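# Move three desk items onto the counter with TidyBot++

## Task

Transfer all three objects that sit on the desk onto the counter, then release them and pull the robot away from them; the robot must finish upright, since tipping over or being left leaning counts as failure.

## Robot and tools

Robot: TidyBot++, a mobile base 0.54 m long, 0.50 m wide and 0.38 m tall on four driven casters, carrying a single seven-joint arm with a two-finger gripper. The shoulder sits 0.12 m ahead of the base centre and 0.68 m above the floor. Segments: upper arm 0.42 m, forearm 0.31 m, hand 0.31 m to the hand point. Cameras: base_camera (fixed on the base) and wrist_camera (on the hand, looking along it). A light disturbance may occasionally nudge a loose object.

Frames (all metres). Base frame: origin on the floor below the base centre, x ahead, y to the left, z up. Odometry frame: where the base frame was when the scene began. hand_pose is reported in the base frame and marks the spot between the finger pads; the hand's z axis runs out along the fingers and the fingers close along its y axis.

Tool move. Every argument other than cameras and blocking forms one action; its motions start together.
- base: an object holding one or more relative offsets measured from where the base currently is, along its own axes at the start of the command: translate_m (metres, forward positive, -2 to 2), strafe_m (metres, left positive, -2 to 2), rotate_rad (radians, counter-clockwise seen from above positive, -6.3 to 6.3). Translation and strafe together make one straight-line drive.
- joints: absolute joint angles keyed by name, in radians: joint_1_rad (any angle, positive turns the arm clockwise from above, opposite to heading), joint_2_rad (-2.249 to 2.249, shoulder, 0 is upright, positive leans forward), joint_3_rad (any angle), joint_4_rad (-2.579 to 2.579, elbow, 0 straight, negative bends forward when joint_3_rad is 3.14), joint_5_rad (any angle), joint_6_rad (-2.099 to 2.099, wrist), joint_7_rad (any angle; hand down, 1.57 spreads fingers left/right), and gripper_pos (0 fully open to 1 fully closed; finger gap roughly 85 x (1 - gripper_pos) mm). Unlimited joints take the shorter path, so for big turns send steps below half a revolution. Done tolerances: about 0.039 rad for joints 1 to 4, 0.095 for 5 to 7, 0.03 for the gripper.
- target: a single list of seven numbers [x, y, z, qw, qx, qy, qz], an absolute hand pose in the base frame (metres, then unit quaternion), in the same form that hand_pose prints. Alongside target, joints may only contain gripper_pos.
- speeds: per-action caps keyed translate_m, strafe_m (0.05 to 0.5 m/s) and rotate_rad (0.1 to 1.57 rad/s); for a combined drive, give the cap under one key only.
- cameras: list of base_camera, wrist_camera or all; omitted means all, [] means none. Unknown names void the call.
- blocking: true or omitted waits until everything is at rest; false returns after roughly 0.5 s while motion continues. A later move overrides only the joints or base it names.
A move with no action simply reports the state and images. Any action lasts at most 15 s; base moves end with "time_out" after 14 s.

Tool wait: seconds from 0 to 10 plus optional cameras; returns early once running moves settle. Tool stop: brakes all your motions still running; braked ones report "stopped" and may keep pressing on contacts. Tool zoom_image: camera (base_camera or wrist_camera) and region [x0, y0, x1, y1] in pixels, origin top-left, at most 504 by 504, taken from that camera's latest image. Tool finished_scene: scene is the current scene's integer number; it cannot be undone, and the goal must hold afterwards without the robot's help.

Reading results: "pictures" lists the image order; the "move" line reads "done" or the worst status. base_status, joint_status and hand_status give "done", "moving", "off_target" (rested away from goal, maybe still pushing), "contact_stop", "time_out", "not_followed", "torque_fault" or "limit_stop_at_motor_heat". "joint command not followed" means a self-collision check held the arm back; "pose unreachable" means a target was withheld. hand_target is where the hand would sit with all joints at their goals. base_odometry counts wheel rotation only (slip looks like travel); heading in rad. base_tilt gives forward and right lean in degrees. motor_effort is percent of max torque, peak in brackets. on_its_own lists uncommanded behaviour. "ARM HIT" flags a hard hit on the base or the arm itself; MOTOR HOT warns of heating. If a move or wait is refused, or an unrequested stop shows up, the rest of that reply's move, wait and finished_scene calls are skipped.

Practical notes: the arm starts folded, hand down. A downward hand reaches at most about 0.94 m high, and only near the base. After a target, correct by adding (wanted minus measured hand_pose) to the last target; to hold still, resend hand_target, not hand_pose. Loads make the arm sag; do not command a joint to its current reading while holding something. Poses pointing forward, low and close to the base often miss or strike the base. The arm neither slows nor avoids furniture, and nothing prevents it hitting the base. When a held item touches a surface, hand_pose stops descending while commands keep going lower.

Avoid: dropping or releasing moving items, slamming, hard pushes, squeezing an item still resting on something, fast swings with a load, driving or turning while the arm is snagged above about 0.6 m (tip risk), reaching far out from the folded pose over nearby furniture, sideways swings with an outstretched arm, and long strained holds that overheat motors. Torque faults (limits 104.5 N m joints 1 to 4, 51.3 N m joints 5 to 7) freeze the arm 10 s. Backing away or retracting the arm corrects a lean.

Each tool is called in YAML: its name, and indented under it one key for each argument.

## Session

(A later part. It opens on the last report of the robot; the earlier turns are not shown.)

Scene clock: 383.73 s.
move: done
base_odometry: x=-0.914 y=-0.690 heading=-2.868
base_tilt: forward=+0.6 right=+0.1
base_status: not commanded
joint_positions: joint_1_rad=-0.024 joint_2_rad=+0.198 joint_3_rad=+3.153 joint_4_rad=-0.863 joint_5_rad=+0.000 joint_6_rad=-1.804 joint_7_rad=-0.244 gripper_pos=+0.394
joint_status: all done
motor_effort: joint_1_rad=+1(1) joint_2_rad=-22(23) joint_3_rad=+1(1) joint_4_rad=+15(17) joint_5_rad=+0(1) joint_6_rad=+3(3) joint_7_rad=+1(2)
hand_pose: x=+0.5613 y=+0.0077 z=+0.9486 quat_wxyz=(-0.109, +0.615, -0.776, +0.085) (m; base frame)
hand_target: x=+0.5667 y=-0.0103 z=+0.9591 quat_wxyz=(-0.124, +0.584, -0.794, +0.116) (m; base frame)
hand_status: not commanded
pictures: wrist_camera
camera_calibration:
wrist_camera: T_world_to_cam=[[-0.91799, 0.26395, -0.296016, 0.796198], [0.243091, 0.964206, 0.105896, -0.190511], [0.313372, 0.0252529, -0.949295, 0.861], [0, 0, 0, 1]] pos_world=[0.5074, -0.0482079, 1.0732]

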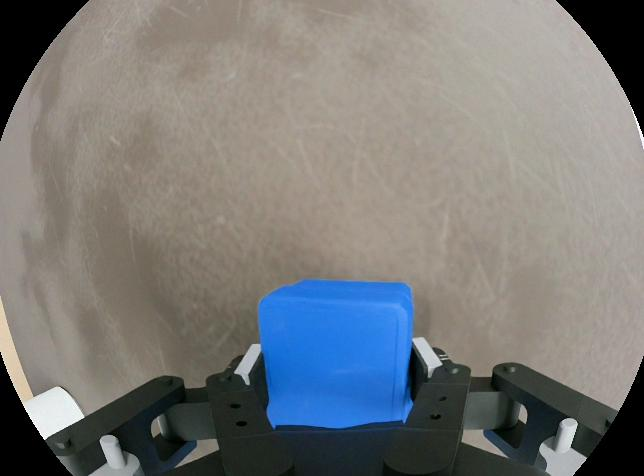

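move:
  joints: {"gripper_pos": 0.33}
  cameras: ["wrist_camera"]

move:
  joints: {"gripper_pos": 0.0}
  cameras: ["wrist_camera"]

Scene clock: 386.13 s.
move: done
base_odometry: x=-0.914 y=-0.690 heading=-2.868
base_tilt: forward=+0.6 right=+0.1
base_status: not commanded
joint_positions: joint_1_rad=-0.024 joint_2_rad=+0.198 joint_3_rad=+3.153 joint_4_rad=-0.866 joint_5_rad=+0.000 joint_6_rad=-1.804 joint_7_rad=-0.244 gripper_pos=+0.330
joint_status: all done
motor_effort: joint_1_rad=+0(1) joint_2_rad=-23(24) joint_3_rad=+1(1) joint_4_rad=+16(17) joint_5_rad=+0(1) joint_6_rad=+3(3) joint_7_rad=+1(1)
hand_pose: x=+0.5608 y=+0.0077 z=+0.9473 quat_wxyz=(-0.108, +0.615, -0.776, +0.084) (m; base frame)
hand_target: x=+0.5667 y=-0.0103 z=+0.9591 quat_wxyz=(-0.124, +0.584, -0.794, +0.116) (m; base frame)
hand_status: not commanded
pictures: wrist_camera
camera_calibration:
wrist_camera: T_world_to_cam=[[-0.919051, 0.26392, -0.292732, 0.792775], [0.243472, 0.964217, 0.104916, -0.189503], [0.309946, 0.0251505, -0.950421, 0.862847], [0, 0, 0, 1]] pos_world=[0.507303, -0.0482078, 1.07202]

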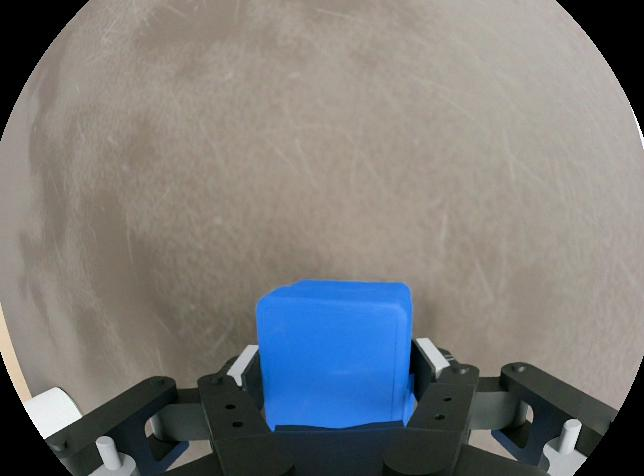

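Scene clock: 386.87 s.
move: done
base_odometry: x=-0.914 y=-0.690 heading=-2.868
base_tilt: forward=+0.6 right=+0.1
base_status: not commanded
joint_positions: joint_1_rad=-0.024 joint_2_rad=+0.198 joint_3_rad=+3.153 joint_4_rad=-0.866 joint_5_rad=+0.000 joint_6_rad=-1.803 joint_7_rad=-0.244 gripper_pos=+0.000
joint_status: all done
motor_effort: joint_1_rad=+0(1) joint_2_rad=-23(23) joint_3_rad=+1(1) joint_4_rad=+16(17) joint_5_rad=+0(1) joint_6_rad=+3(3) joint_7_rad=+1(1)
hand_pose: x=+0.5608 y=+0.0077 z=+0.9473 quat_wxyz=(-0.108, +0.615, -0.776, +0.084) (m; base frame)
hand_target: x=+0.5667 y=-0.0103 z=+0.9591 quat_wxyz=(-0.124, +0.584, -0.794, +0.116) (m; base frame)
hand_status: not commanded
pictures: wrist_camera
camera_calibration:
wrist_camera: T_world_to_cam=[[-0.919013, 0.263924, -0.292847, 0.792879], [0.243463, 0.964215, 0.10495, -0.189535], [0.310067, 0.0251529, -0.950382, 0.862744], [0, 0, 0, 1]] pos_world=[0.507303, -0.0482078, 1.07202]

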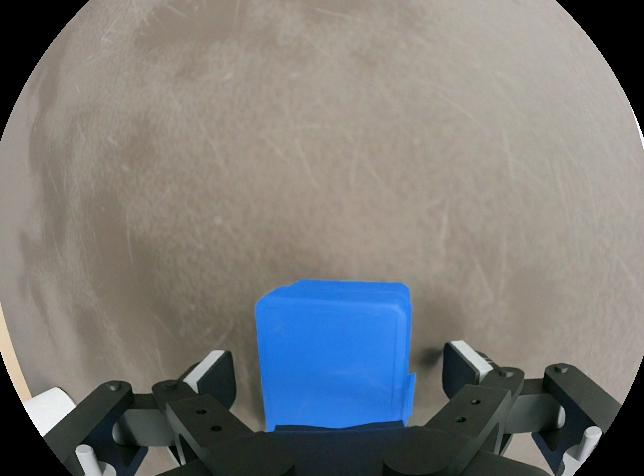

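move:
  joints: {"joint_1_rad": 0.0, "joint_2_rad": 0.225, "joint_3_rad": 3.14, "joint_4_rad": -0.54, "joint_5_rad": 0.04, "joint_6_rad": -1.98, "joint_7_rad": -0.29}
  cameras: ["wrist_camera"]

move:
  base: {"translate_m": -0.5}
  cameras: ["wrist_camera"]

Scene clock: 391.90 s.
move: done
base_odometry: x=-0.914 y=-0.690 heading=-2.868
base_tilt: forward=+0.6 right=+0.1
base_status: not commanded
joint_positions: joint_1_rad=-0.024 joint_2_rad=+0.204 joint_3_rad=+3.153 joint_4_rad=-0.549 joint_5_rad=+0.000 joint_6_rad=-1.922 joint_7_rad=-0.244 gripper_pos=+0.000
joint_status: all done
motor_effort: joint_1_rad=+1(2) joint_2_rad=-21(25) joint_3_rad=+1(2) joint_4_rad=+12(17) joint_5_rad=+0(1) joint_6_rad=+4(5) joint_7_rad=+1(2)
hand_pose: x=+0.5594 y=+0.0079 z=+1.0452 quat_wxyz=(-0.182, +0.604, -0.763, +0.142) (m; base frame)
hand_target: x=+0.5507 y=-0.0095 z=+1.0318 quat_wxyz=(-0.148, +0.577, -0.792, +0.131) (m; base frame)
hand_status: not commanded
pictures: wrist_camera
camera_calibration:
wrist_camera: T_world_to_cam=[[-0.84624, 0.264445, -0.462543, 0.956839], [0.218247, 0.964007, 0.15185, -0.234586], [0.486051, 0.0275531, -0.873496, 0.777496], [0, 0, 0, 1]] pos_world=[0.483011, -0.048311, 1.15734]

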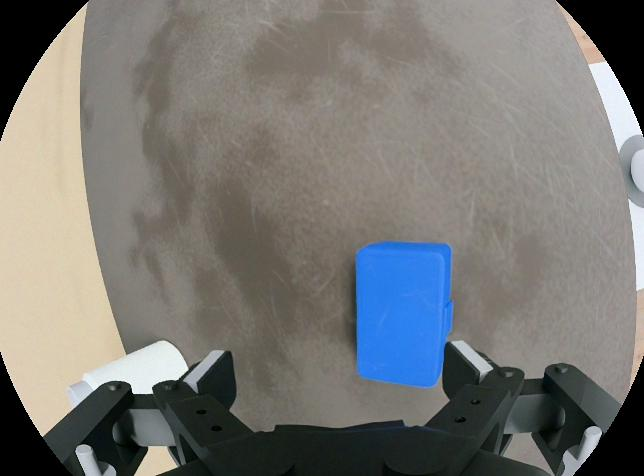

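Scene clock: 394.43 s.
move: done
base_odometry: x=-0.432 y=-0.555 heading=-2.869
base_tilt: forward=+0.6 right=+0.1
base_status: done
joint_positions: joint_1_rad=-0.020 joint_2_rad=+0.229 joint_3_rad=+3.151 joint_4_rad=-0.545 joint_5_rad=+0.000 joint_6_rad=-1.930 joint_7_rad=-0.244 gripper_pos=+0.000
joint_status: not commanded
motor_effort: joint_1_rad=+0(4) joint_2_rad=-22(26) joint_3_rad=+0(2) joint_4_rad=+14(15) joint_5_rad=+0(1) joint_6_rad=+4(5) joint_7_rad=+1(1)
hand_pose: x=+0.5661 y=+0.0073 z=+1.0345 quat_wxyz=(-0.171, +0.606, -0.765, +0.133) (m; base frame)
hand_target: x=+0.5507 y=-0.0095 z=+1.0318 quat_wxyz=(-0.148, +0.577, -0.792, +0.131) (m; base frame)
hand_status: not commanded
pictures: wrist_camera
camera_calibration:
wrist_camera: T_world_to_cam=[[-0.858859, 0.265504, -0.438029, 0.939496], [0.223865, 0.963741, 0.145216, -0.230131], [0.460702, 0.0266609, -0.887155, 0.793356], [0, 0, 0, 1]] pos_world=[0.492912, -0.0488047, 1.14877]

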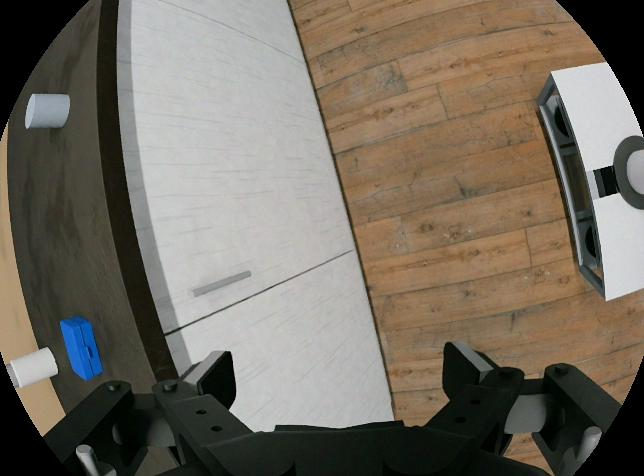

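move:
  joints: {"joint_1_rad": 0.0, "joint_2_rad": 0.0, "joint_3_rad": 3.14, "joint_4_rad": -0.9, "joint_5_rad": 0.04, "joint_6_rad": -1.4, "joint_7_rad": 1.59}
  cameras: ["wrist_camera"]

Scene clock: 400.27 s.
move: done
base_odometry: x=-0.432 y=-0.555 heading=-2.869
base_tilt: forward=+0.6 right=+0.1
base_status: not commanded
joint_positions: joint_1_rad=-0.020 joint_2_rad=+0.036 joint_3_rad=+3.151 joint_4_rad=-0.883 joint_5_rad=+0.000 joint_6_rad=-1.457 joint_7_rad=+1.536 gripper_pos=+0.000
joint_status: all done
motor_effort: joint_1_rad=+0(2) joint_2_rad=-18(23) joint_3_rad=+1(2) joint_4_rad=+17(18) joint_5_rad=-1(1) joint_6_rad=+7(7) joint_7_rad=+1(3)
hand_pose: x=+0.5999 y=+0.0070 z=+1.0686 quat_wxyz=(-0.009, +0.927, -0.011, +0.374) (m; base frame)
hand_target: x=+0.5972 y=-0.0102 z=+1.0907 quat_wxyz=(+0.023, +0.913, +0.005, +0.408) (m; base frame)
hand_status: not commanded
pictures: wrist_camera
camera_calibration:
wrist_camera: T_world_to_cam=[[-0.0167836, -0.997174, -0.0732213, 0.0974015], [-0.742574, 0.0614707, -0.666937, 1.21165], [0.669554, 0.0431786, -0.741508, 0.526933], [0, 0, 0, 1]] pos_world=[0.548566, -0.000107092, 1.20595]

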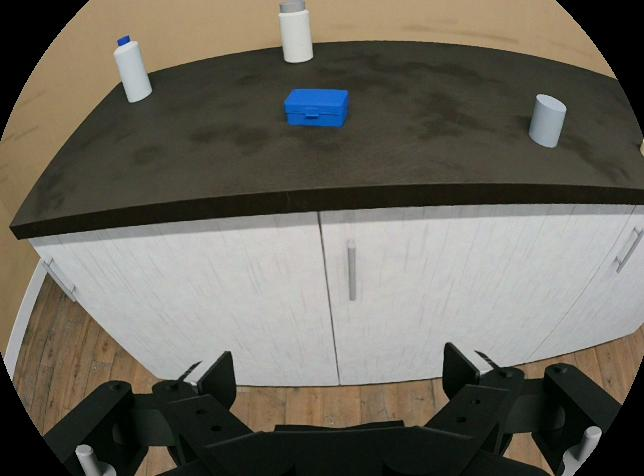

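finished_scene:
  scene: 2

The scene is finished: the task was done.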